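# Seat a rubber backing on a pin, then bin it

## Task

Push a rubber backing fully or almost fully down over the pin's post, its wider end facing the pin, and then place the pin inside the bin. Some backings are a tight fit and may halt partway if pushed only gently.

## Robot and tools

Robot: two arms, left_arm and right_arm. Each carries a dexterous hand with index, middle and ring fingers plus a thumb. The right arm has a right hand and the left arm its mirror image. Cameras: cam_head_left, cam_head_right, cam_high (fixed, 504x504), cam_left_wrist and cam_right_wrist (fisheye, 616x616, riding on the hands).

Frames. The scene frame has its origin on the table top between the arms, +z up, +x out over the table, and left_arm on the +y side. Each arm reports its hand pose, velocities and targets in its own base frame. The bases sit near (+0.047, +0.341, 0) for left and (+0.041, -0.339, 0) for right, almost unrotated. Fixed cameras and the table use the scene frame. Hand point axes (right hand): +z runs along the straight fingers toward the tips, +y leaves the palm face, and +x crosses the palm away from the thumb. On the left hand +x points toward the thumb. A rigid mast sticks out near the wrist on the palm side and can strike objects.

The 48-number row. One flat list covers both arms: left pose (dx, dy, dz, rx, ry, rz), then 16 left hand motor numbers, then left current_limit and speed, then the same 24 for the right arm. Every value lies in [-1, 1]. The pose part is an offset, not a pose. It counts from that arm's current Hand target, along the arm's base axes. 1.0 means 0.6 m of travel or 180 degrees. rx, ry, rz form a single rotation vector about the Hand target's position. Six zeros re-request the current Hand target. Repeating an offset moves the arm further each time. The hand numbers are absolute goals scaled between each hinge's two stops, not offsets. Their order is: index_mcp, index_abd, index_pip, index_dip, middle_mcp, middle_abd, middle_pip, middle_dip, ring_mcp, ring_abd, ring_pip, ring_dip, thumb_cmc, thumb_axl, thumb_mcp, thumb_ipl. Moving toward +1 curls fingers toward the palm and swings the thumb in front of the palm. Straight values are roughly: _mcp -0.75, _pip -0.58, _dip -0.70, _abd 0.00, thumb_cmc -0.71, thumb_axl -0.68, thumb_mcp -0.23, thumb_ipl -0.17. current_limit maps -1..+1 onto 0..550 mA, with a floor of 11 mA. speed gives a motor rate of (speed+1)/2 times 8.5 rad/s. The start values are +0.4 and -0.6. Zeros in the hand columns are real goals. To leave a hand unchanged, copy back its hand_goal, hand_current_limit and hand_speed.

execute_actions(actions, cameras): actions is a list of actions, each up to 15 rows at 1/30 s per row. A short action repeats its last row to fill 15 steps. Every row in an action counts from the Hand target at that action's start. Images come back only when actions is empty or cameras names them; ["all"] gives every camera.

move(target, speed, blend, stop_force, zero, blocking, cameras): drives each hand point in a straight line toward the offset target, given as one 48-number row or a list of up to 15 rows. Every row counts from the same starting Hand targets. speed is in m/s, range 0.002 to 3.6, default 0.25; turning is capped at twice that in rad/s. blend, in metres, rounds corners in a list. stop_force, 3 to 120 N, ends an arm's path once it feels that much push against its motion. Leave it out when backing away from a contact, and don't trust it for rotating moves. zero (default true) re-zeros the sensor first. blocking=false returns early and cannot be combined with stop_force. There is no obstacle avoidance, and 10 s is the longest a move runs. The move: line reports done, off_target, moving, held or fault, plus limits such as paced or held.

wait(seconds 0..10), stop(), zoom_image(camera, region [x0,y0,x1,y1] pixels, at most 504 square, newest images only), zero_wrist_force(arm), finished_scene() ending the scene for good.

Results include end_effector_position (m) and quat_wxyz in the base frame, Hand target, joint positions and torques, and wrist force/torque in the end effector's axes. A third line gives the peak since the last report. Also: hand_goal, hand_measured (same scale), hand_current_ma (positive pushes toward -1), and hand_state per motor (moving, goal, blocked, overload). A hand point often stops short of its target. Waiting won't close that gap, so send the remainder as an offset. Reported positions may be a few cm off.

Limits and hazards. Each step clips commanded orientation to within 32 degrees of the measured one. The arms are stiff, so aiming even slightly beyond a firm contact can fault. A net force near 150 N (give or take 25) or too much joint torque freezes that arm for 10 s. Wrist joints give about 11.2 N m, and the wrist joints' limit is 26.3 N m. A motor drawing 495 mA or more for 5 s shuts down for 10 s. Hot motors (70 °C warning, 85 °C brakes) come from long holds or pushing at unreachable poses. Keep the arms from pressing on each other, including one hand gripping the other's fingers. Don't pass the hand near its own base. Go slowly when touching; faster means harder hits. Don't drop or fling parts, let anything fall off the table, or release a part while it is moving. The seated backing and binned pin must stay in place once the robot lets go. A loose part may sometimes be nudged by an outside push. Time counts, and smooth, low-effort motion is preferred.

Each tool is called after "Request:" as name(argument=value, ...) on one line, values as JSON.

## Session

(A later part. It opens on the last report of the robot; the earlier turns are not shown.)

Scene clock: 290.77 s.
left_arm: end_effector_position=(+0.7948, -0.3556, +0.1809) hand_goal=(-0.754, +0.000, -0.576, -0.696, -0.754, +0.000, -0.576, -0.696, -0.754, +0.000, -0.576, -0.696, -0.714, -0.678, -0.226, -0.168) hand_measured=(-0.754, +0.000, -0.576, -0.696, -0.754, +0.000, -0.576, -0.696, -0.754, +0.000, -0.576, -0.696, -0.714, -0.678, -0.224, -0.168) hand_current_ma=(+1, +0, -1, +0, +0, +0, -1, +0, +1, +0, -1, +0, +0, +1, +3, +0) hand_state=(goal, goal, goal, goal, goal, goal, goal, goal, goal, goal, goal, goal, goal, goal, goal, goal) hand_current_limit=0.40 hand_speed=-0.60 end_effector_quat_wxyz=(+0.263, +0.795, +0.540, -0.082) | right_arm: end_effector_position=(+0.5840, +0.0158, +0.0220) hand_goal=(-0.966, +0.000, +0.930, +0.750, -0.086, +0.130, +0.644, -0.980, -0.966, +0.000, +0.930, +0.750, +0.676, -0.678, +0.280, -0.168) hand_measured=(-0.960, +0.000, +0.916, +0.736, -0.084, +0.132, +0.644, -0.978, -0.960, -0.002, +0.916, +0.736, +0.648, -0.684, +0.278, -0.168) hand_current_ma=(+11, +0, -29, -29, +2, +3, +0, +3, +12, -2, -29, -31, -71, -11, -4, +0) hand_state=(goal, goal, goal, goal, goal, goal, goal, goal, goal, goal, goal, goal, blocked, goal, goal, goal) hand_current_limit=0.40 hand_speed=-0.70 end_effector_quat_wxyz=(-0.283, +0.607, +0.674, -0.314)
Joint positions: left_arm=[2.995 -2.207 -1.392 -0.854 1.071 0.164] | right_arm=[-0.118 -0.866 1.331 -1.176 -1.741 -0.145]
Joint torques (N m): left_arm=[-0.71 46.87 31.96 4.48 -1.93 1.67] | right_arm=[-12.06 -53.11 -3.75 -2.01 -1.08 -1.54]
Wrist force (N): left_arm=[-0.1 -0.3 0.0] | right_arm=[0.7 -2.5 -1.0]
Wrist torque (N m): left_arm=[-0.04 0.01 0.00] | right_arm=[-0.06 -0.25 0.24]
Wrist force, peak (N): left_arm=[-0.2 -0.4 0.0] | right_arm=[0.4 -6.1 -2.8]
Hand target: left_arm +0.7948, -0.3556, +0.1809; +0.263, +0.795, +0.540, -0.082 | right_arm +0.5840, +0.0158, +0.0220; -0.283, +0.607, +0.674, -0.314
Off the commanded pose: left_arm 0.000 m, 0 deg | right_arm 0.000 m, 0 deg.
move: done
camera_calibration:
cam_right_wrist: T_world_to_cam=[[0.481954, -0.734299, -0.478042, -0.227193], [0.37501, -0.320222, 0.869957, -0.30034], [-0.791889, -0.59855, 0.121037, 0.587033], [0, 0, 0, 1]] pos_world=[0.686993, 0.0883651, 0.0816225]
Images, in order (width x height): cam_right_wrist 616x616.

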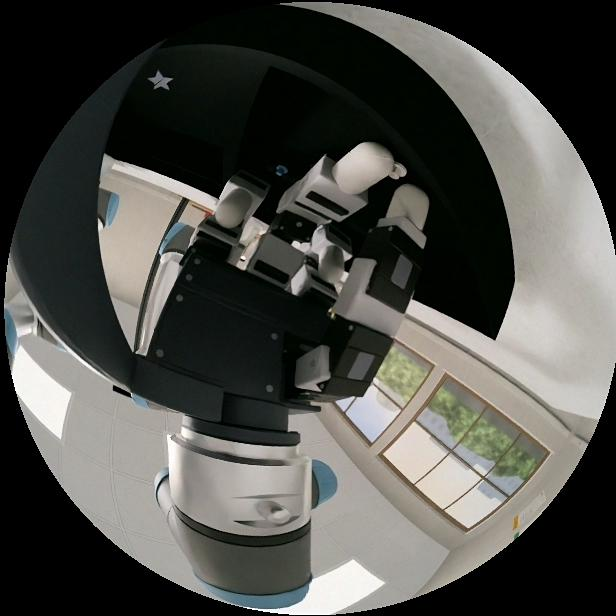

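Request:
move(target=[[0,0,0,0,0,0,-0.754,0,-0.576,-0.696,-0.754,0,-0.576,-0.696,-0.754,0,-0.576,-0.696,-0.714,-0.678,-0.226,-0.168,0.4,-0.6, 0,0,0.0025,0,0,0, -0.965,0,0.93,0.75, -0.085,0.13,0.63,-0.98, -0.965,0,0.93,0.75, 0.682,-0.678,0.281,-0.168, 0.4,-0.7]], speed=0.02)

Request:
move(target=[[0,0,0,0,0,0,-0.754,0,-0.576,-0.696,-0.754,0,-0.576,-0.696,-0.754,0,-0.576,-0.696,-0.714,-0.678,-0.226,-0.168,0.4,-0.6, 0,0,-0.010,0,0,0, -0.965,0,0.93,0.75, -0.085,0.13,0.63,-0.98, -0.965,0,0.93,0.75, 0.682,-0.678,0.281,-0.168, 0.4,-0.7]], speed=0.005, stop_force=3, cameras=["cam_right_wrist"])

Request:
zoom_image(camera="cam_right_wrist", region=[340, 120, 440, 220])

Scene clock: 292.07 s.
left_arm: end_effector_position=(+0.7948, -0.3556, +0.1809) hand_goal=(-0.754, +0.000, -0.576, -0.696, -0.754, +0.000, -0.576, -0.696, -0.754, +0.000, -0.576, -0.696, -0.714, -0.678, -0.226, -0.168) hand_measured=(-0.754, +0.000, -0.576, -0.696, -0.754, +0.000, -0.576, -0.696, -0.754, +0.000, -0.576, -0.696, -0.714, -0.678, -0.224, -0.168) hand_current_ma=(+1, +0, -1, +0, +0, +0, -1, +0, +1, +0, -1, +0, +0, +1, +3, +0) hand_state=(goal, goal, goal, goal, goal, goal, goal, goal, goal, goal, goal, goal, goal, goal, goal, goal) hand_current_limit=0.40 hand_speed=-0.60 end_effector_quat_wxyz=(+0.263, +0.795, +0.540, -0.082) | right_arm: end_effector_position=(+0.5839, +0.0158, +0.0235) hand_goal=(-0.966, +0.000, +0.930, +0.750, -0.086, +0.130, +0.630, -0.980, -0.966, +0.000, +0.930, +0.750, +0.682, -0.678, +0.280, -0.168) hand_measured=(-0.960, +0.000, +0.916, +0.736, -0.084, +0.132, +0.630, -0.978, -0.960, -0.002, +0.916, +0.736, +0.678, -0.680, +0.278, -0.168) hand_current_ma=(+11, +0, -29, -29, +2, +3, +0, +3, +12, -2, -29, -31, -5, -4, -4, +0) hand_state=(goal, goal, goal, goal, goal, goal, goal, goal, goal, goal, goal, goal, goal, goal, goal, goal) hand_current_limit=0.40 hand_speed=-0.70 end_effector_quat_wxyz=(-0.283, +0.607, +0.674, -0.314)
Joint positions: left_arm=[2.995 -2.207 -1.392 -0.854 1.071 0.164] | right_arm=[-0.118 -0.867 1.329 -1.173 -1.741 -0.145]
Joint torques (N m): left_arm=[-0.44 46.73 31.22 4.39 -1.84 1.59] | right_arm=[-10.25 -55.14 -33.15 1.62 -1.04 -1.17]
Wrist force (N): left_arm=[-0.1 -0.3 0.0] | right_arm=[1.4 -1.4 0.2]
Wrist torque (N m): left_arm=[-0.04 0.02 0.00] | right_arm=[0.05 -0.26 0.21]
Wrist force, peak (N): left_arm=[-0.2 -0.5 -0.1] | right_arm=[0.1 -3.5 -1.4]
Hand target: left_arm +0.7948, -0.3556, +0.1809; +0.263, +0.795, +0.540, -0.082 | right_arm +0.5840, +0.0158, +0.0235; -0.283, +0.607, +0.674, -0.314
Off the commanded pose: left_arm 0.000 m, 0 deg | right_arm 0.000 m, 0 deg.
move: done

Scene clock: 293.83 s.
left_arm: end_effector_position=(+0.7948, -0.3556, +0.1809) hand_goal=(-0.754, +0.000, -0.576, -0.696, -0.754, +0.000, -0.576, -0.696, -0.754, +0.000, -0.576, -0.696, -0.714, -0.678, -0.226, -0.168) hand_measured=(-0.754, +0.000, -0.576, -0.696, -0.754, +0.000, -0.576, -0.696, -0.754, +0.000, -0.576, -0.696, -0.714, -0.678, -0.224, -0.168) hand_current_ma=(+1, +0, -1, +0, +0, +0, -1, +0, +1, +0, -1, +0, +0, +1, +3, +0) hand_state=(goal, goal, goal, goal, goal, goal, goal, goal, goal, goal, goal, goal, goal, goal, goal, goal) hand_current_limit=0.40 hand_speed=-0.60 end_effector_quat_wxyz=(+0.263, +0.795, +0.540, -0.082) | right_arm: end_effector_position=(+0.5840, +0.0158, +0.0217) hand_goal=(-0.966, +0.000, +0.930, +0.750, -0.086, +0.130, +0.630, -0.980, -0.966, +0.000, +0.930, +0.750, +0.682, -0.678, +0.280, -0.168) hand_measured=(-0.960, +0.000, +0.916, +0.736, -0.084, +0.132, +0.640, -0.978, -0.960, -0.002, +0.916, +0.736, +0.678, -0.680, +0.278, -0.168) hand_current_ma=(+11, +0, -29, -29, +2, +3, +20, +3, +12, -2, -29, -31, -5, -4, -4, +0) hand_state=(goal, goal, goal, goal, goal, goal, goal, goal, goal, goal, goal, goal, goal, goal, goal, goal) hand_current_limit=0.40 hand_speed=-0.70 end_effector_quat_wxyz=(-0.282, +0.607, +0.674, -0.314)
Joint positions: left_arm=[2.995 -2.207 -1.392 -0.854 1.071 0.164] | right_arm=[-0.118 -0.865 1.331 -1.177 -1.741 -0.145]
Joint torques (N m): left_arm=[-0.99 47.24 31.2 4.46 -1.87 1.74] | right_arm=[-9.25 -53.46 -31.54 1.25 -1.12 -0.79]
Wrist force (N): left_arm=[-0.2 -0.2 0.1] | right_arm=[1.6 -4.7 -0.5]
Wrist torque (N m): left_arm=[-0.04 0.04 -0.01] | right_arm=[-0.12 -0.26 0.13]
Wrist force, peak (N): left_arm=[-0.2 -0.3 -0.3] | right_arm=[1.7 -7.6 -1.8]
Hand target: left_arm +0.7948, -0.3556, +0.1809; +0.263, +0.795, +0.540, -0.082 | right_arm +0.5840, +0.0158, +0.0217; -0.282, +0.607, +0.674, -0.314 (not the last commanded pose)
Off the commanded pose: left_arm 0.000 m, 0 deg | right_arm 0.004 m, 0 deg.
move: contact (right_arm)
camera_calibration:
cam_right_wrist: T_world_to_cam=[[0.481913, -0.734359, -0.477992, -0.22726], [0.374863, -0.320281, 0.869999, -0.300064], [-0.791983, -0.598445, 0.120936, 0.587122], [0, 0, 0, 1]] pos_world=[0.686993, 0.0883651, 0.0814224]
Images, in order (width x height): cam_right_wrist 616x616.

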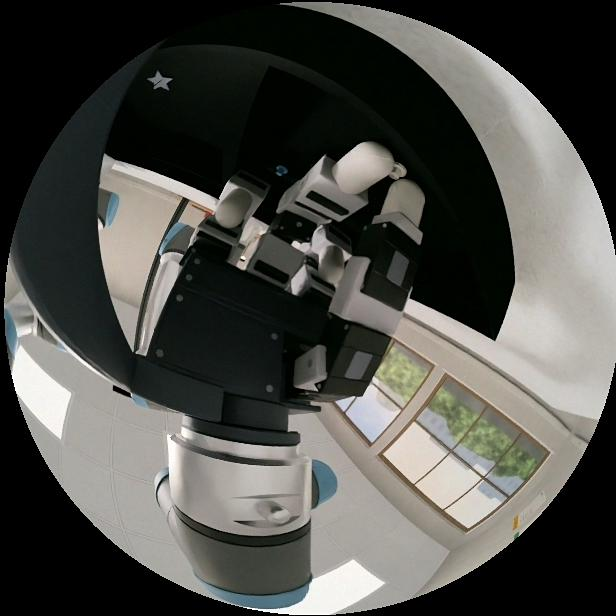

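Scaled by 5.040 from the camera's 616x616 image, which has a finer 880x880 frame.

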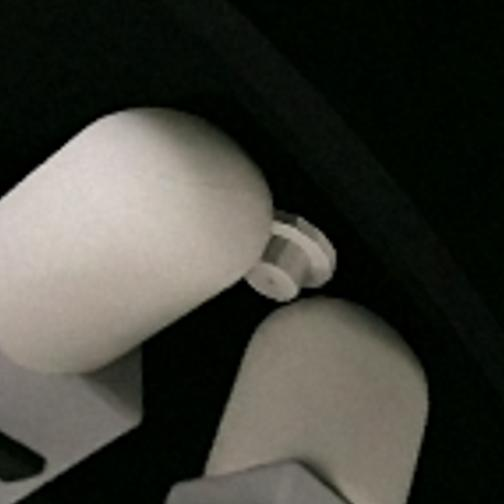

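Request:
move(target=[[0,0,0,0,0,0,-0.754,0,-0.576,-0.696,-0.754,0,-0.576,-0.696,-0.754,0,-0.576,-0.696,-0.714,-0.678,-0.226,-0.168,0.4,-0.6, -0.0013,0,0.0003,0,0,0, -0.965,0,0.93,0.75, -0.085,0.13,0.63,-0.98, -0.965,0,0.93,0.75, 0.682,-0.678,0.281,-0.168, 0.4,-0.7],[0,0,0,0,0,0,-0.754,0,-0.576,-0.696,-0.754,0,-0.576,-0.696,-0.754,0,-0.576,-0.696,-0.714,-0.678,-0.226,-0.168,0.4,-0.6, -0.0013,0,0.0,0,0,0, -0.965,0,0.93,0.75, -0.085,0.06,0.63,-0.98, -0.965,0,0.93,0.75, 0.682,-0.678,0.281,-0.168, 0.4,-0.8]], speed=0.01, cameras=["cam_right_wrist"])

Request:
zoom_image(camera="cam_right_wrist", region=[340, 120, 440, 220])

Scene clock: 295.87 s.
left_arm: end_effector_position=(+0.7948, -0.3556, +0.1809) hand_goal=(-0.754, +0.000, -0.576, -0.696, -0.754, +0.000, -0.576, -0.696, -0.754, +0.000, -0.576, -0.696, -0.714, -0.678, -0.226, -0.168) hand_measured=(-0.754, +0.000, -0.576, -0.696, -0.754, +0.000, -0.576, -0.696, -0.754, +0.000, -0.576, -0.696, -0.714, -0.678, -0.224, -0.168) hand_current_ma=(+1, +0, -1, +0, +0, +0, -1, +0, +1, +0, -1, +0, +0, +1, +3, +0) hand_state=(goal, goal, goal, goal, goal, goal, goal, goal, goal, goal, goal, goal, goal, goal, goal, goal) hand_current_limit=0.40 hand_speed=-0.60 end_effector_quat_wxyz=(+0.263, +0.795, +0.540, -0.082) | right_arm: end_effector_position=(+0.5832, +0.0158, +0.0217) hand_goal=(-0.966, +0.000, +0.930, +0.750, -0.086, +0.060, +0.630, -0.980, -0.966, +0.000, +0.930, +0.750, +0.682, -0.678, +0.280, -0.168) hand_measured=(-0.960, +0.000, +0.916, +0.736, -0.080, +0.080, +0.638, -0.978, -0.960, -0.002, +0.916, +0.736, +0.678, -0.680, +0.278, -0.168) hand_current_ma=(+11, +0, -29, -29, +11, +39, +13, +3, +12, -2, -29, -31, -5, -4, -4, +0) hand_state=(goal, goal, goal, goal, goal, blocked, goal, goal, goal, goal, goal, goal, goal, goal, goal, goal) hand_current_limit=0.40 hand_speed=-0.80 end_effector_quat_wxyz=(-0.282, +0.607, +0.674, -0.314)
Joint positions: left_arm=[2.995 -2.207 -1.392 -0.854 1.071 0.164] | right_arm=[-0.118 -0.867 1.334 -1.178 -1.741 -0.145]
Joint torques (N m): left_arm=[-0.46 46.79 31.34 4.53 -1.93 1.73] | right_arm=[-11.08 -52.84 -3.9 -2.2 -1.32 -1.19]
Wrist force (N): left_arm=[-0.1 -0.1 0.0] | right_arm=[1.0 -3.0 -1.2]
Wrist torque (N m): left_arm=[-0.03 0.02 -0.01] | right_arm=[-0.05 -0.23 0.10]
Wrist force, peak (N): left_arm=[0.1 -0.4 -0.1] | right_arm=[1.6 -5.5 -0.8]
Hand target: left_arm +0.7948, -0.3556, +0.1809; +0.263, +0.795, +0.540, -0.082 | right_arm +0.5832, +0.0158, +0.0217; -0.282, +0.607, +0.674, -0.314
Off the commanded pose: left_arm 0.000 m, 0 deg | right_arm 0.000 m, 0 deg.
move: done
camera_calibration:
cam_right_wrist: T_world_to_cam=[[0.481972, -0.734315, -0.478001, -0.226918], [0.374888, -0.320261, 0.869995, -0.299783], [-0.791935, -0.59851, 0.120929, 0.586462], [0, 0, 0, 1]] pos_world=[0.686193, 0.0883651, 0.0814224]
Images, in order (width x height): cam_right_wrist 616x616.

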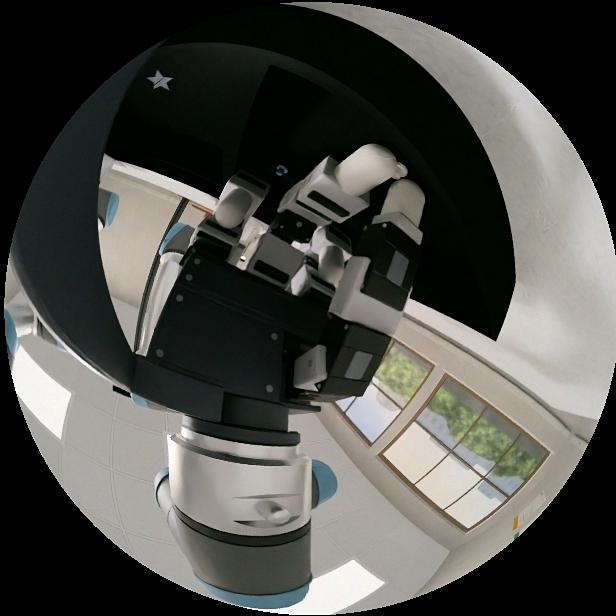

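Scaled by 5.040 from the camera's 616x616 image, which has a finer 880x880 frame.

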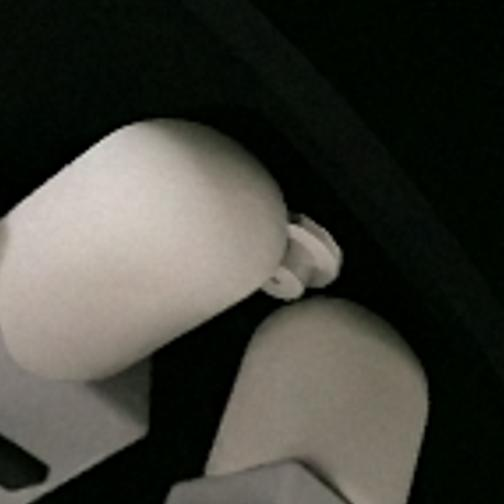

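Request:
move(target=[[0,0,0,0,0,0,-0.754,0,-0.576,-0.696,-0.754,0,-0.576,-0.696,-0.754,0,-0.576,-0.696,-0.714,-0.678,-0.226,-0.168,0.4,-0.6, 0,0,0,0,0,0, -0.965,0,0.93,0.75, -0.085,0.02,0.63,-0.98, -0.965,0,0.93,0.75, 0.692,-0.678,0.281,-0.168, 0.4,-0.8]], speed=0.01, cameras=["cam_right_wrist"])

Request:
zoom_image(camera="cam_right_wrist", region=[340, 120, 440, 220])

Scene clock: 296.73 s.
left_arm: end_effector_position=(+0.7948, -0.3556, +0.1809) hand_goal=(-0.754, +0.000, -0.576, -0.696, -0.754, +0.000, -0.576, -0.696, -0.754, +0.000, -0.576, -0.696, -0.714, -0.678, -0.226, -0.168) hand_measured=(-0.754, +0.000, -0.576, -0.696, -0.754, +0.000, -0.576, -0.696, -0.754, +0.000, -0.576, -0.696, -0.714, -0.678, -0.224, -0.168) hand_current_ma=(+1, +0, -1, +0, +0, +0, -1, +0, +1, +0, -1, +0, +0, +1, +3, +0) hand_state=(goal, goal, goal, goal, goal, goal, goal, goal, goal, goal, goal, goal, goal, goal, goal, goal) hand_current_limit=0.40 hand_speed=-0.60 end_effector_quat_wxyz=(+0.263, +0.795, +0.540, -0.082) | right_arm: end_effector_position=(+0.5832, +0.0158, +0.0217) hand_goal=(-0.966, +0.000, +0.930, +0.750, -0.086, +0.020, +0.630, -0.980, -0.966, +0.000, +0.930, +0.750, +0.692, -0.678, +0.280, -0.168) hand_measured=(-0.960, +0.000, +0.916, +0.736, -0.078, +0.044, +0.638, -0.978, -0.960, -0.002, +0.916, +0.736, +0.680, -0.680, +0.278, -0.168) hand_current_ma=(+11, +0, -29, -29, +13, +50, +13, +3, +12, -2, -29, -31, -25, -4, -4, +0) hand_state=(goal, goal, goal, goal, goal, blocked, goal, goal, goal, goal, goal, goal, goal, goal, goal, goal) hand_current_limit=0.40 hand_speed=-0.80 end_effector_quat_wxyz=(-0.282, +0.607, +0.674, -0.314)
Joint positions: left_arm=[2.995 -2.207 -1.392 -0.854 1.071 0.164] | right_arm=[-0.118 -0.867 1.334 -1.178 -1.741 -0.145]
Joint torques (N m): left_arm=[-0.63 47.05 31.4 4.4 -1.88 1.62] | right_arm=[-11.38 -51.05 -3.39 -2.14 -1.18 -0.39]
Wrist force (N): left_arm=[0.0 -0.1 -0.1] | right_arm=[0.8 -3.1 -1.5]
Wrist torque (N m): left_arm=[-0.01 0.01 0.00] | right_arm=[-0.03 -0.21 0.09]
Wrist force, peak (N): left_arm=[-0.2 -0.4 0.1] | right_arm=[1.3 -3.6 -1.2]
Hand target: left_arm +0.7948, -0.3556, +0.1809; +0.263, +0.795, +0.540, -0.082 | right_arm +0.5832, +0.0158, +0.0217; -0.282, +0.607, +0.674, -0.314
Off the commanded pose: left_arm 0.000 m, 0 deg | right_arm 0.000 m, 0 deg.
move: done
camera_calibration:
cam_right_wrist: T_world_to_cam=[[0.481972, -0.734315, -0.478001, -0.226918], [0.374888, -0.320261, 0.869995, -0.299783], [-0.791935, -0.59851, 0.120929, 0.586462], [0, 0, 0, 1]] pos_world=[0.686193, 0.0883651, 0.0814224]
Images, in order (width x height): cam_right_wrist 616x616.

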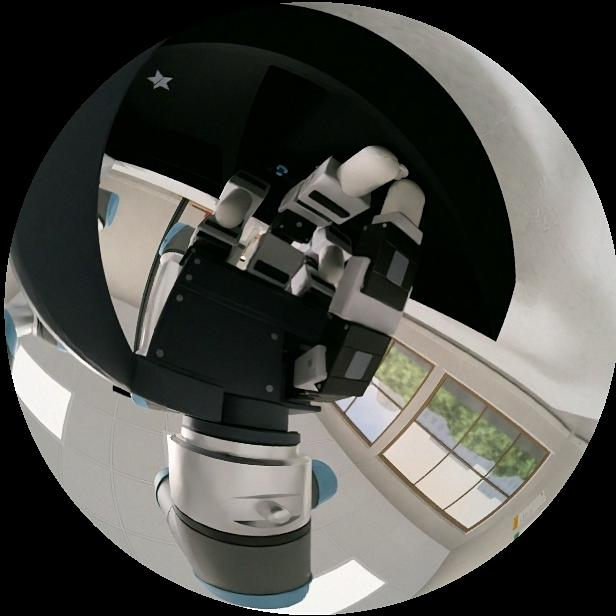

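Scaled by 5.040 from the camera's 616x616 image, which has a finer 880x880 frame.

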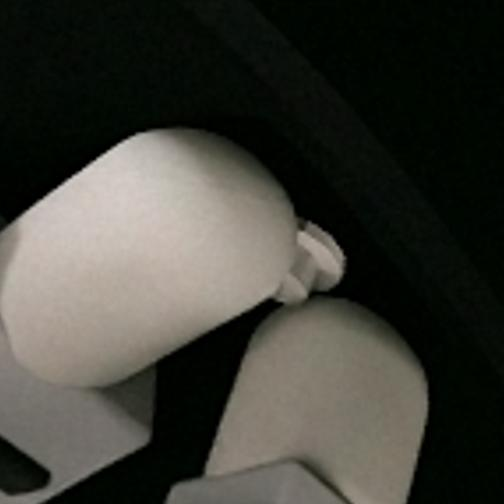

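Request:
move(target=[[0,0,0,0,0,0,-0.754,0,-0.576,-0.696,-0.754,0,-0.576,-0.696,-0.754,0,-0.576,-0.696,-0.714,-0.678,-0.226,-0.168,0.4,-0.6, 0,0,0,0,0,0, -0.965,0,0.93,0.75, -0.085,-0.01,0.63,-0.98, -0.965,0,0.93,0.75, 0.705,-0.678,0.281,-0.168, 0.4,-0.8]], speed=0.01, cameras=["cam_right_wrist"])

Request:
zoom_image(camera="cam_right_wrist", region=[340, 120, 440, 220])

Scene clock: 297.50 s.
left_arm: end_effector_position=(+0.7948, -0.3556, +0.1809) hand_goal=(-0.754, +0.000, -0.576, -0.696, -0.754, +0.000, -0.576, -0.696, -0.754, +0.000, -0.576, -0.696, -0.714, -0.678, -0.226, -0.168) hand_measured=(-0.754, +0.000, -0.576, -0.696, -0.754, +0.000, -0.576, -0.696, -0.754, +0.000, -0.576, -0.696, -0.714, -0.678, -0.224, -0.168) hand_current_ma=(+1, +0, -1, +0, +0, +0, -1, +0, +1, +0, -1, +0, +0, +1, +3, +0) hand_state=(goal, goal, goal, goal, goal, goal, goal, goal, goal, goal, goal, goal, goal, goal, goal, goal) hand_current_limit=0.40 hand_speed=-0.60 end_effector_quat_wxyz=(+0.263, +0.795, +0.540, -0.082) | right_arm: end_effector_position=(+0.5832, +0.0158, +0.0217) hand_goal=(-0.966, +0.000, +0.930, +0.750, -0.086, -0.010, +0.630, -0.980, -0.966, +0.000, +0.930, +0.750, +0.704, -0.678, +0.280, -0.168) hand_measured=(-0.960, +0.000, +0.916, +0.736, -0.078, +0.026, +0.638, -0.978, -0.960, -0.002, +0.916, +0.736, +0.680, -0.682, +0.278, -0.168) hand_current_ma=(+11, +0, -29, -29, +15, +84, +13, +3, +12, -2, -29, -31, -58, -7, -4, +0) hand_state=(goal, goal, goal, goal, goal, blocked, goal, goal, goal, goal, goal, goal, blocked, goal, goal, goal) hand_current_limit=0.40 hand_speed=-0.80 end_effector_quat_wxyz=(-0.282, +0.607, +0.674, -0.314)
Joint positions: left_arm=[2.995 -2.207 -1.392 -0.854 1.071 0.164] | right_arm=[-0.118 -0.867 1.334 -1.178 -1.741 -0.145]
Joint torques (N m): left_arm=[-0.07 47.01 31.69 4.48 -1.84 1.61] | right_arm=[-11.98 -49.3 -4.62 -1.94 -1.27 -0.15]
Wrist force (N): left_arm=[-0.2 -0.4 0.1] | right_arm=[1.8 -3.3 -1.3]
Wrist torque (N m): left_arm=[-0.06 0.04 -0.01] | right_arm=[-0.08 -0.27 0.09]
Wrist force, peak (N): left_arm=[-0.2 -0.4 0.1] | right_arm=[2.1 -3.6 -1.5]
Hand target: left_arm +0.7948, -0.3556, +0.1809; +0.263, +0.795, +0.540, -0.082 | right_arm +0.5832, +0.0158, +0.0217; -0.282, +0.607, +0.674, -0.314
Off the commanded pose: left_arm 0.000 m, 0 deg | right_arm 0.000 m, 0 deg.
move: done
camera_calibration:
cam_right_wrist: T_world_to_cam=[[0.481972, -0.734315, -0.478001, -0.226918], [0.374888, -0.320261, 0.869995, -0.299783], [-0.791935, -0.59851, 0.120929, 0.586462], [0, 0, 0, 1]] pos_world=[0.686193, 0.0883651, 0.0814224]
Images, in order (width x height): cam_right_wrist 616x616.

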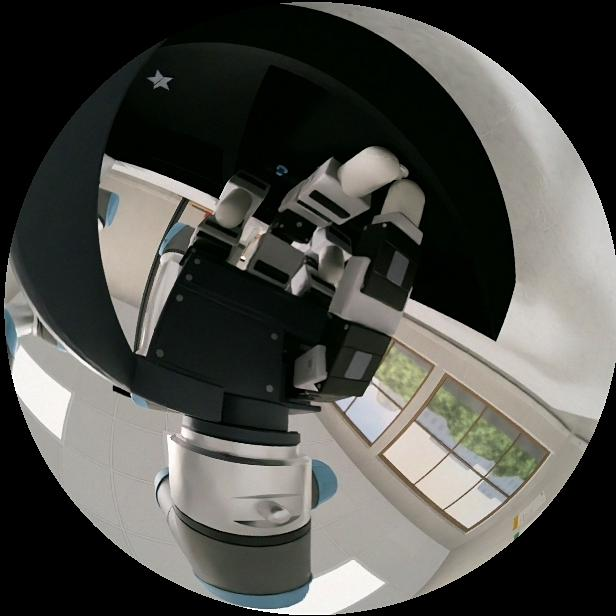

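Scaled by 5.040 from the camera's 616x616 image, which has a finer 880x880 frame.

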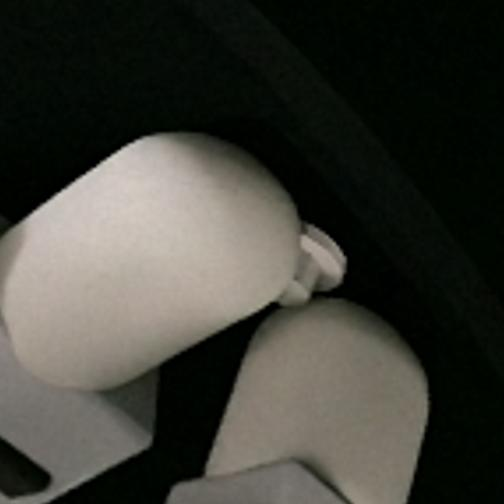

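Request:
move(target=[[0,0,0,0,0,0,-0.754,0,-0.576,-0.696,-0.754,0,-0.576,-0.696,-0.754,0,-0.576,-0.696,-0.714,-0.678,-0.226,-0.168,0.4,-0.6, 0,0,0,0,0,0, -0.965,0,0.93,0.75, -0.085,-0.05,0.63,-0.98, -0.965,0,0.93,0.75, 0.722,-0.678,0.281,-0.168, 0.4,-0.8]], speed=0.01, cameras=["cam_right_wrist"])

Request:
zoom_image(camera="cam_right_wrist", region=[340, 120, 440, 220])

Scene clock: 298.33 s.
left_arm: end_effector_position=(+0.7948, -0.3556, +0.1809) hand_goal=(-0.754, +0.000, -0.576, -0.696, -0.754, +0.000, -0.576, -0.696, -0.754, +0.000, -0.576, -0.696, -0.714, -0.678, -0.226, -0.168) hand_measured=(-0.754, +0.000, -0.576, -0.696, -0.754, +0.000, -0.576, -0.696, -0.754, +0.000, -0.576, -0.696, -0.714, -0.678, -0.224, -0.168) hand_current_ma=(+1, +0, -1, +0, +0, +0, -1, +0, +1, +0, -1, +0, +0, +1, +3, +0) hand_state=(goal, goal, goal, goal, goal, goal, goal, goal, goal, goal, goal, goal, goal, goal, goal, goal) hand_current_limit=0.40 hand_speed=-0.60 end_effector_quat_wxyz=(+0.263, +0.795, +0.540, -0.082) | right_arm: end_effector_position=(+0.5832, +0.0158, +0.0217) hand_goal=(-0.966, +0.000, +0.930, +0.750, -0.086, -0.050, +0.630, -0.980, -0.966, +0.000, +0.930, +0.750, +0.722, -0.678, +0.280, -0.168) hand_measured=(-0.960, +0.000, +0.916, +0.736, -0.078, +0.008, +0.638, -0.978, -0.960, -0.002, +0.916, +0.736, +0.684, -0.686, +0.278, -0.168) hand_current_ma=(+11, +0, -29, -29, +15, +152, +13, +3, +12, -2, -29, -31, -110, -19, -4, +0) hand_state=(goal, goal, goal, goal, goal, blocked, goal, goal, goal, goal, goal, goal, blocked, goal, goal, goal) hand_current_limit=0.40 hand_speed=-0.80 end_effector_quat_wxyz=(-0.282, +0.607, +0.674, -0.314)
Joint positions: left_arm=[2.995 -2.207 -1.392 -0.854 1.071 0.164] | right_arm=[-0.118 -0.867 1.334 -1.178 -1.741 -0.145]
Joint torques (N m): left_arm=[-0.22 46.66 31.67 4.5 -1.9 1.69] | right_arm=[-11.65 -48.57 -4.49 -1.77 -1.28 0.47]
Wrist force (N): left_arm=[-0.1 -0.1 -0.1] | right_arm=[2.5 -3.5 -1.6]
Wrist torque (N m): left_arm=[-0.01 0.01 0.00] | right_arm=[-0.09 -0.29 0.08]
Wrist force, peak (N): left_arm=[0.0 -0.4 -0.1] | right_arm=[2.5 -3.8 -1.9]
Hand target: left_arm +0.7948, -0.3556, +0.1809; +0.263, +0.795, +0.540, -0.082 | right_arm +0.5832, +0.0158, +0.0217; -0.282, +0.607, +0.674, -0.314
Off the commanded pose: left_arm 0.000 m, 0 deg | right_arm 0.000 m, 0 deg.
move: done
camera_calibration:
cam_right_wrist: T_world_to_cam=[[0.481972, -0.734315, -0.478001, -0.226918], [0.374888, -0.320261, 0.869995, -0.299783], [-0.791935, -0.59851, 0.120929, 0.586462], [0, 0, 0, 1]] pos_world=[0.686193, 0.0883651, 0.0814224]
Images, in order (width x height): cam_right_wrist 616x616.

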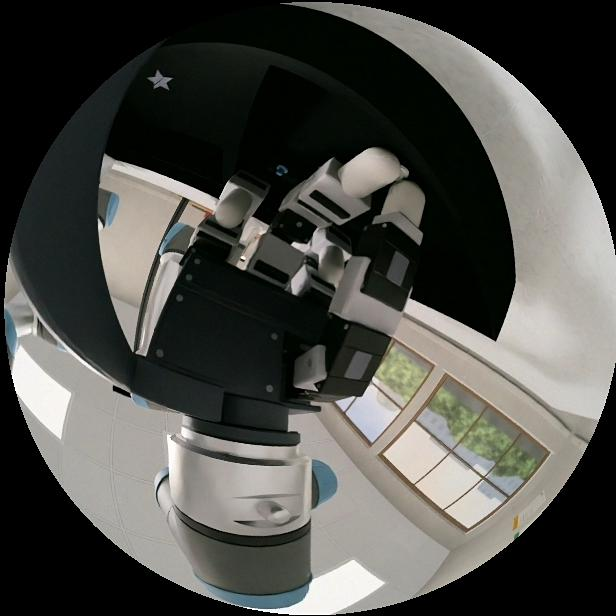

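Scaled by 5.040 from the camera's 616x616 image, which has a finer 880x880 frame.

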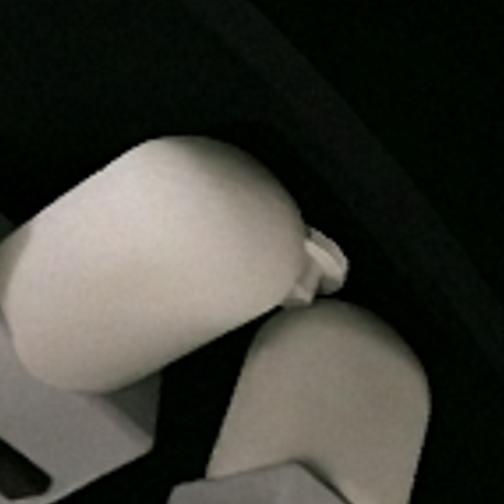

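Request:
move(target=[[0,0,0,0,0,0,-0.754,0,-0.576,-0.696,-0.754,0,-0.576,-0.696,-0.754,0,-0.576,-0.696,-0.714,-0.678,-0.226,-0.168,0.4,-0.6, 0,0,0.02,0,0,0, -0.965,0,0.93,0.75, -0.085,-0.05,0.63,-0.98, -0.965,0,0.93,0.75, 0.722,-0.678,0.281,-0.168, 0.4,-0.8]], speed=0.02, cameras=["cam_right_wrist"])

Request:
zoom_image(camera="cam_right_wrist", region=[340, 120, 440, 220])

Scene clock: 299.50 s.
left_arm: end_effector_position=(+0.7948, -0.3556, +0.1809) hand_goal=(-0.754, +0.000, -0.576, -0.696, -0.754, +0.000, -0.576, -0.696, -0.754, +0.000, -0.576, -0.696, -0.714, -0.678, -0.226, -0.168) hand_measured=(-0.754, +0.000, -0.576, -0.696, -0.754, +0.000, -0.576, -0.696, -0.754, +0.000, -0.576, -0.696, -0.714, -0.678, -0.224, -0.168) hand_current_ma=(+1, +0, -1, +0, +0, +0, -1, +0, +1, +0, -1, +0, +0, +1, +3, +0) hand_state=(goal, goal, goal, goal, goal, goal, goal, goal, goal, goal, goal, goal, goal, goal, goal, goal) hand_current_limit=0.40 hand_speed=-0.60 end_effector_quat_wxyz=(+0.263, +0.795, +0.540, -0.082) | right_arm: end_effector_position=(+0.5832, +0.0158, +0.0337) hand_goal=(-0.966, +0.000, +0.930, +0.750, -0.086, -0.050, +0.630, -0.980, -0.966, +0.000, +0.930, +0.750, +0.722, -0.678, +0.280, -0.168) hand_measured=(-0.960, +0.000, +0.916, +0.736, -0.086, -0.014, +0.630, -0.978, -0.960, -0.002, +0.916, +0.736, +0.684, -0.694, +0.282, -0.168) hand_current_ma=(+11, +0, -29, -29, +1, +84, -1, +2, +12, -2, -29, -31, -110, -44, +3, +0) hand_state=(goal, goal, goal, goal, goal, blocked, goal, goal, goal, goal, goal, goal, blocked, goal, goal, goal) hand_current_limit=0.40 hand_speed=-0.80 end_effector_quat_wxyz=(-0.282, +0.607, +0.674, -0.314)
Joint positions: left_arm=[2.995 -2.207 -1.392 -0.854 1.071 0.164] | right_arm=[-0.118 -0.88 1.323 -1.154 -1.741 -0.145]
Joint torques (N m): left_arm=[-1.36 47.37 31.82 4.44 -1.79 1.69] | right_arm=[-11.19 -53.72 -32.21 1.65 -1.34 0.96]
Wrist force (N): left_arm=[-0.1 -0.1 -0.2] | right_arm=[1.3 -1.4 0.4]
Wrist torque (N m): left_arm=[0.00 0.01 -0.01] | right_arm=[0.03 -0.24 0.20]
Wrist force, peak (N): left_arm=[-0.2 -0.4 0.0] | right_arm=[2.2 -3.8 -1.7]
Hand target: left_arm +0.7948, -0.3556, +0.1809; +0.263, +0.795, +0.540, -0.082 | right_arm +0.5832, +0.0158, +0.0337; -0.282, +0.607, +0.674, -0.314
Off the commanded pose: left_arm 0.000 m, 0 deg | right_arm 0.000 m, 0 deg.
move: done
camera_calibration:
cam_right_wrist: T_world_to_cam=[[0.481972, -0.734315, -0.478001, -0.221303], [0.374888, -0.320261, 0.869995, -0.310168], [-0.791935, -0.59851, 0.120929, 0.584963], [0, 0, 0, 1]] pos_world=[0.686193, 0.0882651, 0.0933224]
Images, in order (width x height): cam_right_wrist 616x616.

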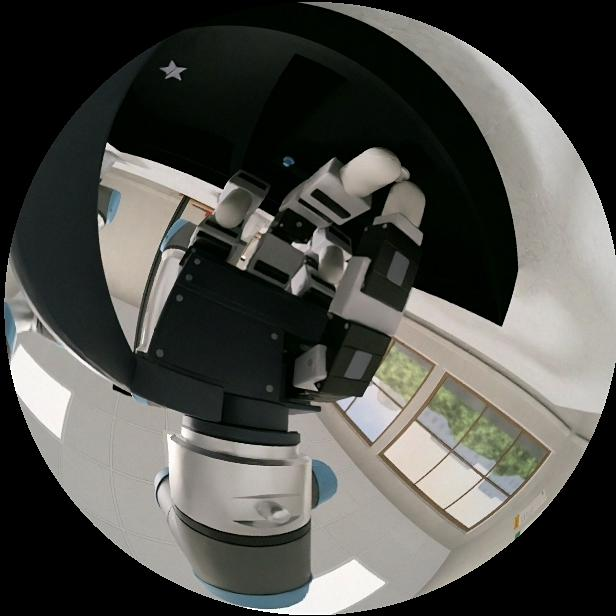

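Scaled by 5.040 from the camera's 616x616 image, which has a finer 880x880 frame.

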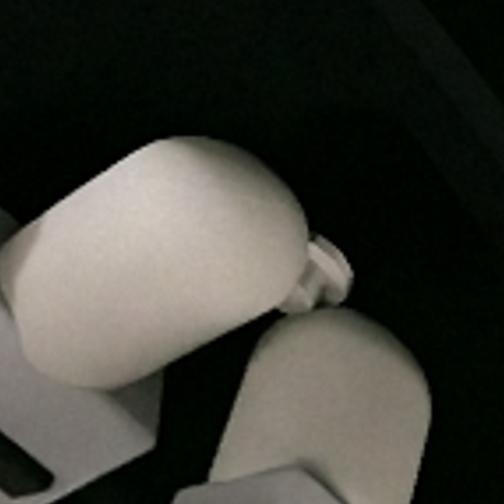

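Request:
move(target=[[0,0,0.2,0,0,0,-0.754,0,-0.576,-0.696,-0.754,0,-0.576,-0.696,-0.754,0,-0.576,-0.696,-0.714,-0.678,-0.226,-0.168,0.4,-0.6, 0,0,0.152,0,0,0, -0.965,0,0.93,0.75, -0.085,-0.05,0.63,-0.98, -0.965,0,0.93,0.75, 0.722,-0.678,0.281,-0.168, 0.4,-0.8],[0.1,0.868,0.2,0,0,0.1944,-0.754,0,-0.576,-0.696,-0.754,0,-0.576,-0.696,-0.754,0,-0.576,-0.696,-0.714,-0.678,-0.226,-0.168,0.4,-0.6, -0.0687,0.262,0.152,0,0,0, -0.965,0,0.93,0.75, -0.085,-0.05,0.63,-0.98, -0.965,0,0.93,0.75, 0.722,-0.678,0.281,-0.168, 0.4,-0.8]], speed=[0.1, 0.25], blend=[0.02, 0], cameras=["cam_right_wrist","cam_high"])

Request:
zoom_image(camera="cam_right_wrist", region=[300, 60, 440, 200])

Scene clock: 304.87 s.
left_arm: end_effector_position=(+0.8548, +0.1652, +0.3009) hand_goal=(-0.754, +0.000, -0.576, -0.696, -0.754, +0.000, -0.576, -0.696, -0.754, +0.000, -0.576, -0.696, -0.714, -0.678, -0.226, -0.168) hand_measured=(-0.754, +0.000, -0.576, -0.696, -0.754, +0.000, -0.576, -0.696, -0.754, +0.000, -0.576, -0.696, -0.714, -0.678, -0.224, -0.168) hand_current_ma=(+0, +0, -1, +0, +0, +0, -1, +0, +0, +0, -1, +0, -1, +1, +4, +0) hand_state=(goal, goal, goal, goal, goal, goal, goal, goal, goal, goal, goal, goal, goal, goal, goal, goal) hand_current_limit=0.40 hand_speed=-0.60 end_effector_quat_wxyz=(+0.275, +0.596, +0.754, +0.001) | right_arm: end_effector_position=(+0.5420, +0.1730, +0.1249) hand_goal=(-0.966, +0.000, +0.930, +0.750, -0.086, -0.050, +0.630, -0.980, -0.966, +0.000, +0.930, +0.750, +0.722, -0.678, +0.280, -0.168) hand_measured=(-0.960, +0.000, +0.916, +0.736, -0.086, -0.014, +0.630, -0.978, -0.960, -0.002, +0.916, +0.736, +0.684, -0.694, +0.282, -0.168) hand_current_ma=(+11, +0, -29, -29, +1, +84, -1, +2, +12, -2, -29, -31, -110, -44, +3, +0) hand_state=(goal, goal, goal, goal, goal, blocked, goal, goal, goal, goal, goal, goal, blocked, goal, goal, goal) hand_current_limit=0.40 hand_speed=-0.80 end_effector_quat_wxyz=(-0.282, +0.607, +0.674, -0.314)
Joint positions: left_arm=[3.607 -2.113 -1.221 -1.119 1.071 0.165] | right_arm=[0.112 -0.982 1.244 -0.961 -1.566 0.005]
Joint torques (N m): left_arm=[9.61 33.28 38.39 2.01 0.61 -2.2] | right_arm=[13.24 -36.83 -34.31 1.63 1.28 1.7]
Wrist force (N): left_arm=[0.1 -0.5 0.0] | right_arm=[1.4 -1.3 0.0]
Wrist torque (N m): left_arm=[-0.09 -0.02 0.07] | right_arm=[0.08 -0.24 0.15]
Wrist force, peak (N): left_arm=[1.1 0.2 -0.4] | right_arm=[1.6 -1.7 0.3]
Hand target: left_arm +0.8548, +0.1652, +0.3009; +0.275, +0.596, +0.754, +0.001 | right_arm +0.5420, +0.1730, +0.1249; -0.282, +0.607, +0.674, -0.314
Off the commanded pose: left_arm 0.000 m, 0 deg | right_arm 0.000 m, 0 deg.
move: done
camera_calibration:
cam_right_wrist: T_world_to_cam=[[0.481913, -0.734359, -0.477992, -0.0423229], [0.374863, -0.320281, 0.869999, -0.323787], [-0.791983, -0.598445, 0.120936, 0.635393], [0, 0, 0, 1]] pos_world=[0.644993, 0.245465, 0.184622]
Images, in order (width x height): cam_high 504x504, cam_right_wrist 616x616.

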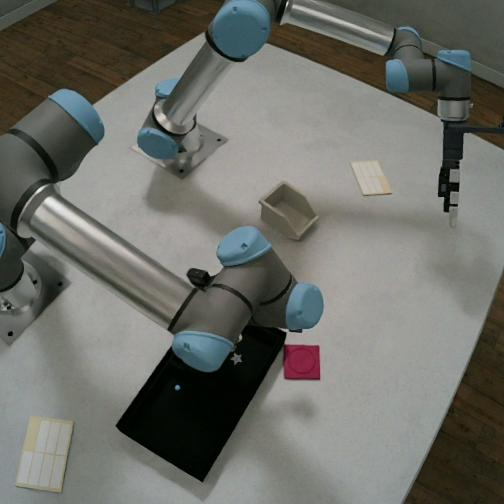

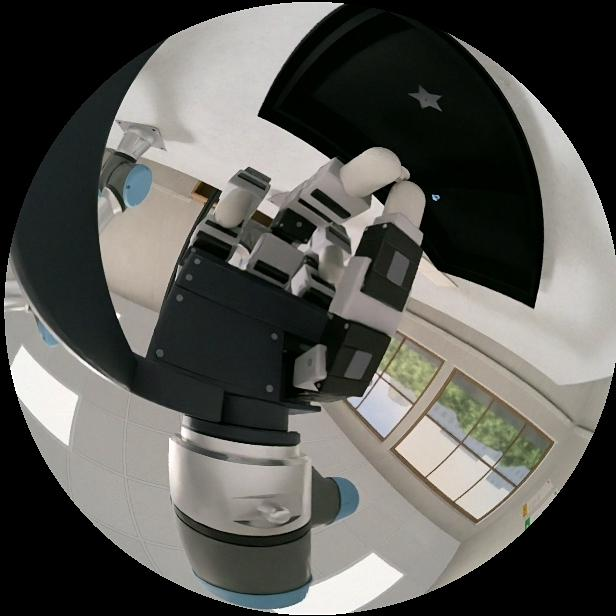

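Scaled by 3.600 from the camera's 616x616 image, which has a finer 880x880 frame.

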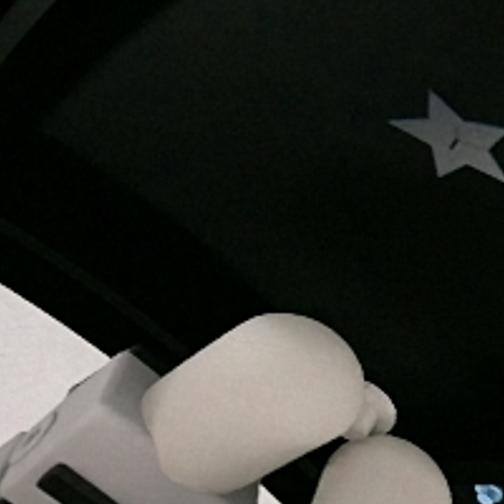

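Request:
execute_actions(actions=[], cameras=["cam_high", "cam_right_wrist", "cam_head_right"])

Scene clock: 305.83 s.
left_arm: end_effector_position=(+0.8548, +0.1652, +0.3009) hand_goal=(-0.754, +0.000, -0.576, -0.696, -0.754, +0.000, -0.576, -0.696, -0.754, +0.000, -0.576, -0.696, -0.714, -0.678, -0.226, -0.168) hand_measured=(-0.754, +0.000, -0.576, -0.696, -0.754, +0.000, -0.576, -0.696, -0.754, +0.000, -0.576, -0.696, -0.714, -0.678, -0.224, -0.168) hand_current_ma=(+0, +0, -1, +0, +0, +0, -1, +0, +0, +0, -1, +0, -1, +1, +4, +0) hand_state=(goal, goal, goal, goal, goal, goal, goal, goal, goal, goal, goal, goal, goal, goal, goal, goal) hand_current_limit=0.40 hand_speed=-0.60 end_effector_quat_wxyz=(+0.275, +0.596, +0.754, +0.001) | right_arm: end_effector_position=(+0.5420, +0.1730, +0.1249) hand_goal=(-0.966, +0.000, +0.930, +0.750, -0.086, -0.050, +0.630, -0.980, -0.966, +0.000, +0.930, +0.750, +0.722, -0.678, +0.280, -0.168) hand_measured=(-0.960, +0.000, +0.916, +0.736, -0.086, -0.014, +0.630, -0.978, -0.960, -0.002, +0.916, +0.736, +0.684, -0.694, +0.282, -0.168) hand_current_ma=(+11, +0, -29, -29, +1, +84, -1, +2, +12, -2, -29, -31, -110, -44, +3, +0) hand_state=(goal, goal, goal, goal, goal, blocked, goal, goal, goal, goal, goal, goal, blocked, goal, goal, goal) hand_current_limit=0.40 hand_speed=-0.80 end_effector_quat_wxyz=(-0.282, +0.607, +0.674, -0.314)
Joint positions: left_arm=[3.607 -2.113 -1.221 -1.119 1.071 0.165] | right_arm=[0.112 -0.981 1.244 -0.961 -1.565 0.005]
Joint velocities: within noise
Joint torques (N m): left_arm=[8.59 33.53 37.96 1.95 0.69 -2.33] | right_arm=[12.54 -36.42 -33.15 1.74 1 1.53]
Motor temperatures (°C): left_arm=[27 27 34 41 41 39] | right_arm=[38 33 37 38 41 40]
Wrist force (N): left_arm=[-0.3 -0.4 0.0] | right_arm=[1.1 -1.3 -0.1]
Wrist torque (N m): left_arm=[-0.07 0.04 0.02] | right_arm=[0.09 -0.20 0.13]
Wrist force, peak (N): left_arm=[-0.2 -0.5 0.0] | right_arm=[1.5 -1.4 0.1]
Hand target: left_arm +0.8548, +0.1652, +0.3009; +0.275, +0.596, +0.754, +0.001 | right_arm +0.5420, +0.1730, +0.1249; -0.282, +0.607, +0.674, -0.314
Off the commanded pose: left_arm 0.000 m, 0 deg | right_arm 0.000 m, 0 deg.
camera_calibration:
cam_right_wrist: T_world_to_cam=[[0.481913, -0.734359, -0.477992, -0.0422495], [0.374863, -0.320281, 0.869999, -0.323755], [-0.791983, -0.598445, 0.120936, 0.635453], [0, 0, 0, 1]] pos_world=[0.644993, 0.245565, 0.184622]
Images, in order (width x height): cam_head_right 504x504, cam_high 504x504, cam_right_wrist 616x616.

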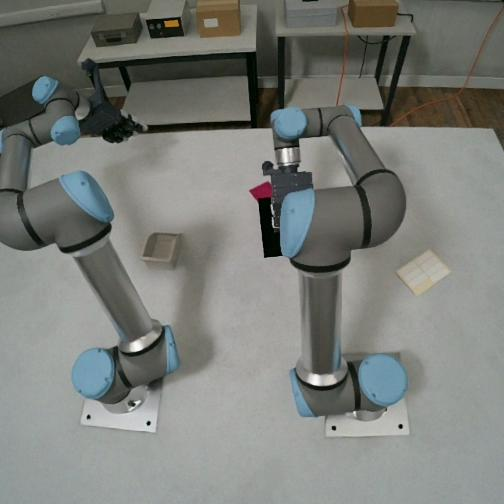

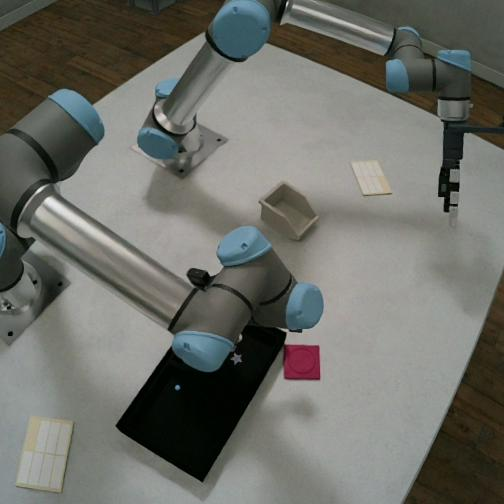

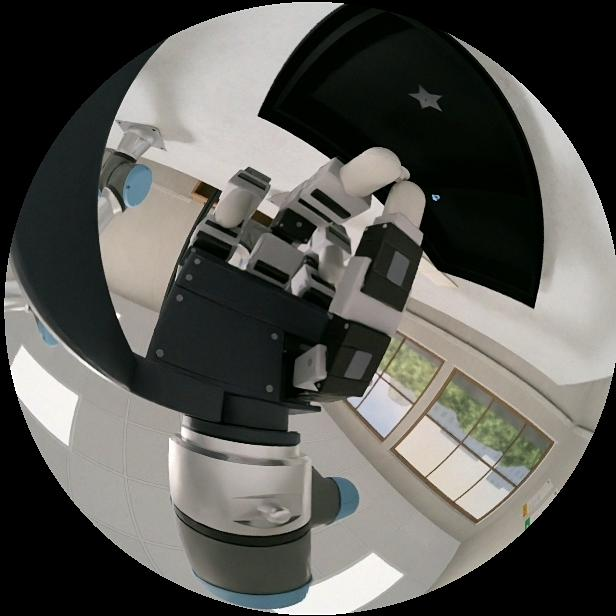

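Request:
zoom_image(camera="cam_right_wrist", region=[340, 60, 470, 190])

Request:
zoom_image(camera="cam_right_wrist", region=[400, 75, 450, 125])

Request:
zoom_image(camera="cam_high", region=[210, 330, 270, 390])

Scaled by 3.877 from the camera's 616x616 image, which has a finer 880x880 frame.

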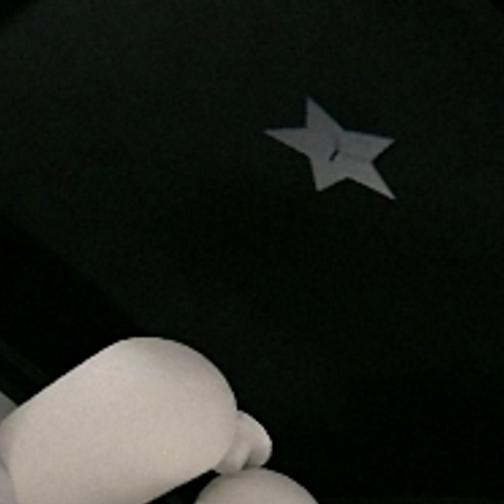

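Scaled by 10.080 from the camera's 616x616 image, which has a finer 880x880 frame.

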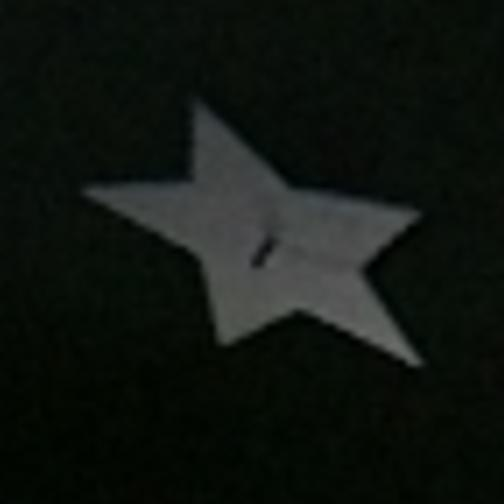

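Scaled by 8.400 from the camera's 504x504 image, which has a finer 720x720 frame.

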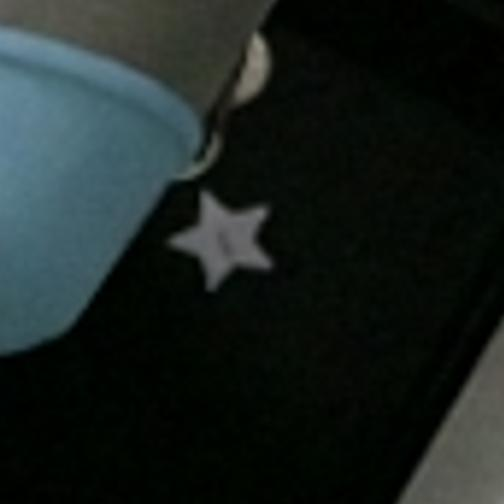

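Request:
move(target=[0,0,0,0,0,0,-0.754,0,-0.576,-0.696,-0.754,0,-0.576,-0.696,-0.754,0,-0.576,-0.696,-0.714,-0.678,-0.226,-0.168,0.4,-0.6,-0.0033,0.015,-0.1082,0,0,0,-0.965,0,0.93,0.75,-0.085,-0.05,0.63,-0.98,-0.965,0,0.93,0.75,0.722,-0.678,0.281,-0.168,0.4,-0.8], speed=0.08, cameras=["cam_high", "cam_right_wrist"])

Scene clock: 311.03 s.
left_arm: end_effector_position=(+0.8548, +0.1652, +0.3009) hand_goal=(-0.754, +0.000, -0.576, -0.696, -0.754, +0.000, -0.576, -0.696, -0.754, +0.000, -0.576, -0.696, -0.714, -0.678, -0.226, -0.168) hand_measured=(-0.754, +0.000, -0.576, -0.696, -0.754, +0.000, -0.576, -0.696, -0.754, +0.000, -0.576, -0.696, -0.714, -0.678, -0.224, -0.168) hand_current_ma=(+0, +0, -1, +0, +0, +0, -1, +0, +0, +0, -1, +0, -1, +1, +4, +0) hand_state=(goal, goal, goal, goal, goal, goal, goal, goal, goal, goal, goal, goal, goal, goal, goal, goal) hand_current_limit=0.40 hand_speed=-0.60 end_effector_quat_wxyz=(+0.275, +0.596, +0.754, +0.001) | right_arm: end_effector_position=(+0.5400, +0.1820, +0.0601) hand_goal=(-0.966, +0.000, +0.930, +0.750, -0.086, -0.050, +0.630, -0.980, -0.966, +0.000, +0.930, +0.750, +0.722, -0.678, +0.280, -0.168) hand_measured=(-0.960, +0.000, +0.916, +0.736, -0.086, -0.014, +0.630, -0.978, -0.960, -0.002, +0.916, +0.736, +0.684, -0.694, +0.282, -0.168) hand_current_ma=(+11, +0, -29, -29, +0, +84, -1, +2, +12, -2, -29, -31, -110, -44, +3, +0) hand_state=(goal, goal, goal, goal, goal, blocked, goal, goal, goal, goal, goal, goal, blocked, goal, goal, goal) hand_current_limit=0.40 hand_speed=-0.80 end_effector_quat_wxyz=(-0.282, +0.607, +0.674, -0.314)
Joint positions: left_arm=[3.607 -2.113 -1.221 -1.119 1.071 0.165] | right_arm=[0.125 -0.928 1.329 -1.101 -1.555 0.013]
Joint torques (N m): left_arm=[8.53 33.03 38.84 1.96 0.57 -2.12] | right_arm=[13.68 -38 -5.8 -1.91 1.08 1.7]
Wrist force (N): left_arm=[-0.2 -0.4 0.1] | right_arm=[1.6 -1.6 0.1]
Wrist torque (N m): left_arm=[-0.09 0.02 0.04] | right_arm=[0.04 -0.27 0.17]
Wrist force, peak (N): left_arm=[-0.4 -0.6 0.0] | right_arm=[1.2 -2.0 -0.5]
Hand target: left_arm +0.8548, +0.1652, +0.3009; +0.275, +0.596, +0.754, +0.001 | right_arm +0.5400, +0.1820, +0.0600; -0.282, +0.607, +0.674, -0.314
Off the commanded pose: left_arm 0.000 m, 0 deg | right_arm 0.000 m, 0 deg.
move: done
camera_calibration:
cam_right_wrist: T_world_to_cam=[[0.481913, -0.734359, -0.477992, -0.0657238], [0.374863, -0.320281, 0.869999, -0.263779], [-0.791983, -0.598445, 0.120936, 0.647032], [0, 0, 0, 1]] pos_world=[0.642993, 0.254465, 0.119822]
Images, in order (width x height): cam_high 504x504, cam_right_wrist 616x616.

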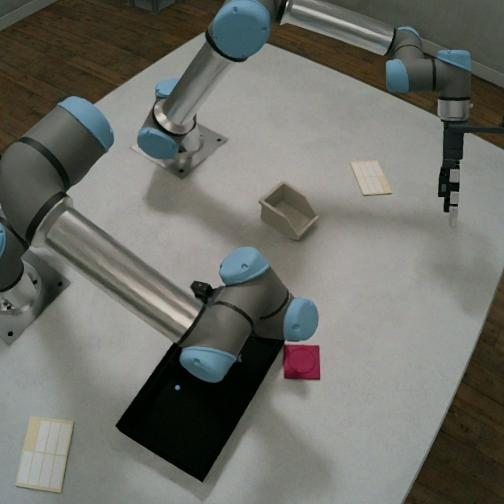

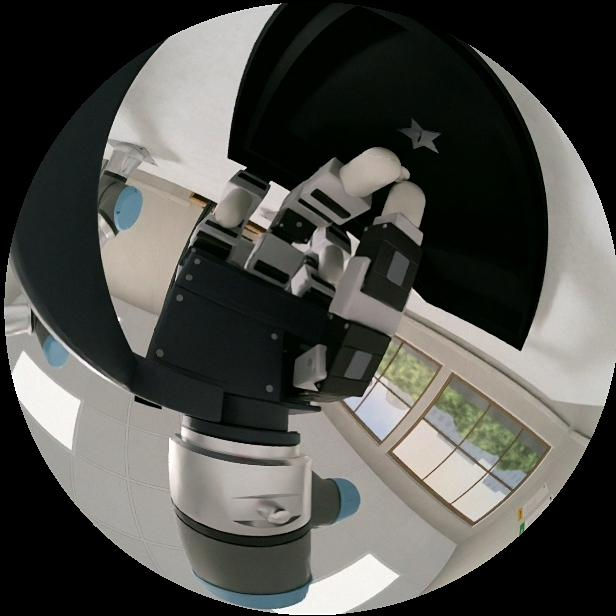

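Request:
zoom_image(camera="cam_right_wrist", region=[370, 100, 450, 220])

Request:
zoom_image(camera="cam_right_wrist", region=[390, 105, 450, 165])

Request:
zoom_image(camera="cam_right_wrist", region=[380, 150, 430, 200])

Request:
zoom_image(camera="cam_high", region=[210, 330, 270, 390])

Scaled by 4.200 from the camera's 616x616 image, which has a finer 880x880 frame.

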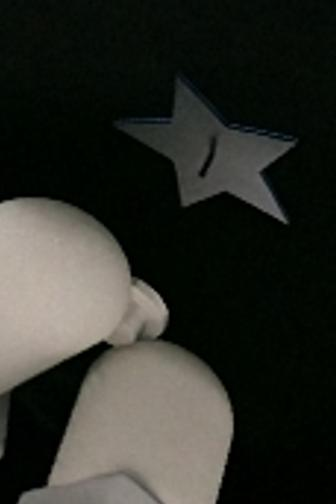

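Scaled by 8.400 from the camera's 616x616 image, which has a finer 880x880 frame.

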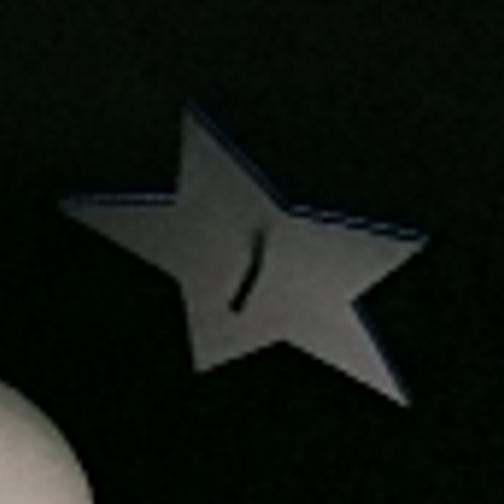

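Scaled by 10.080 from the camera's 616x616 image, which has a finer 880x880 frame.

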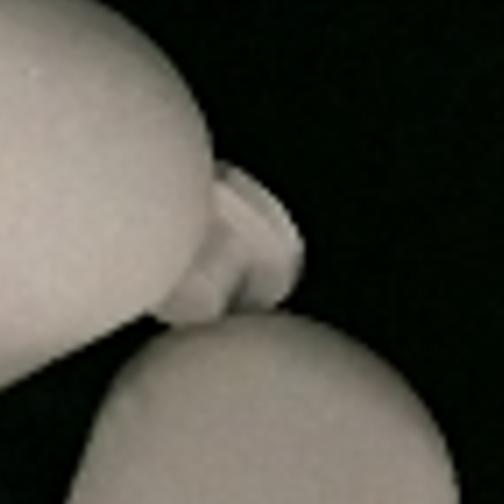

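Scaled by 8.400 from the camera's 504x504 image, which has a finer 720x720 frame.

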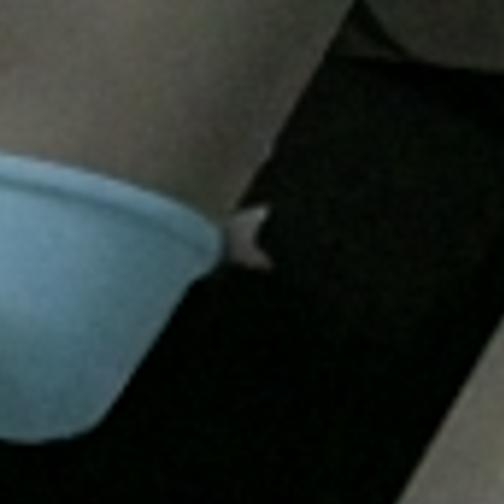

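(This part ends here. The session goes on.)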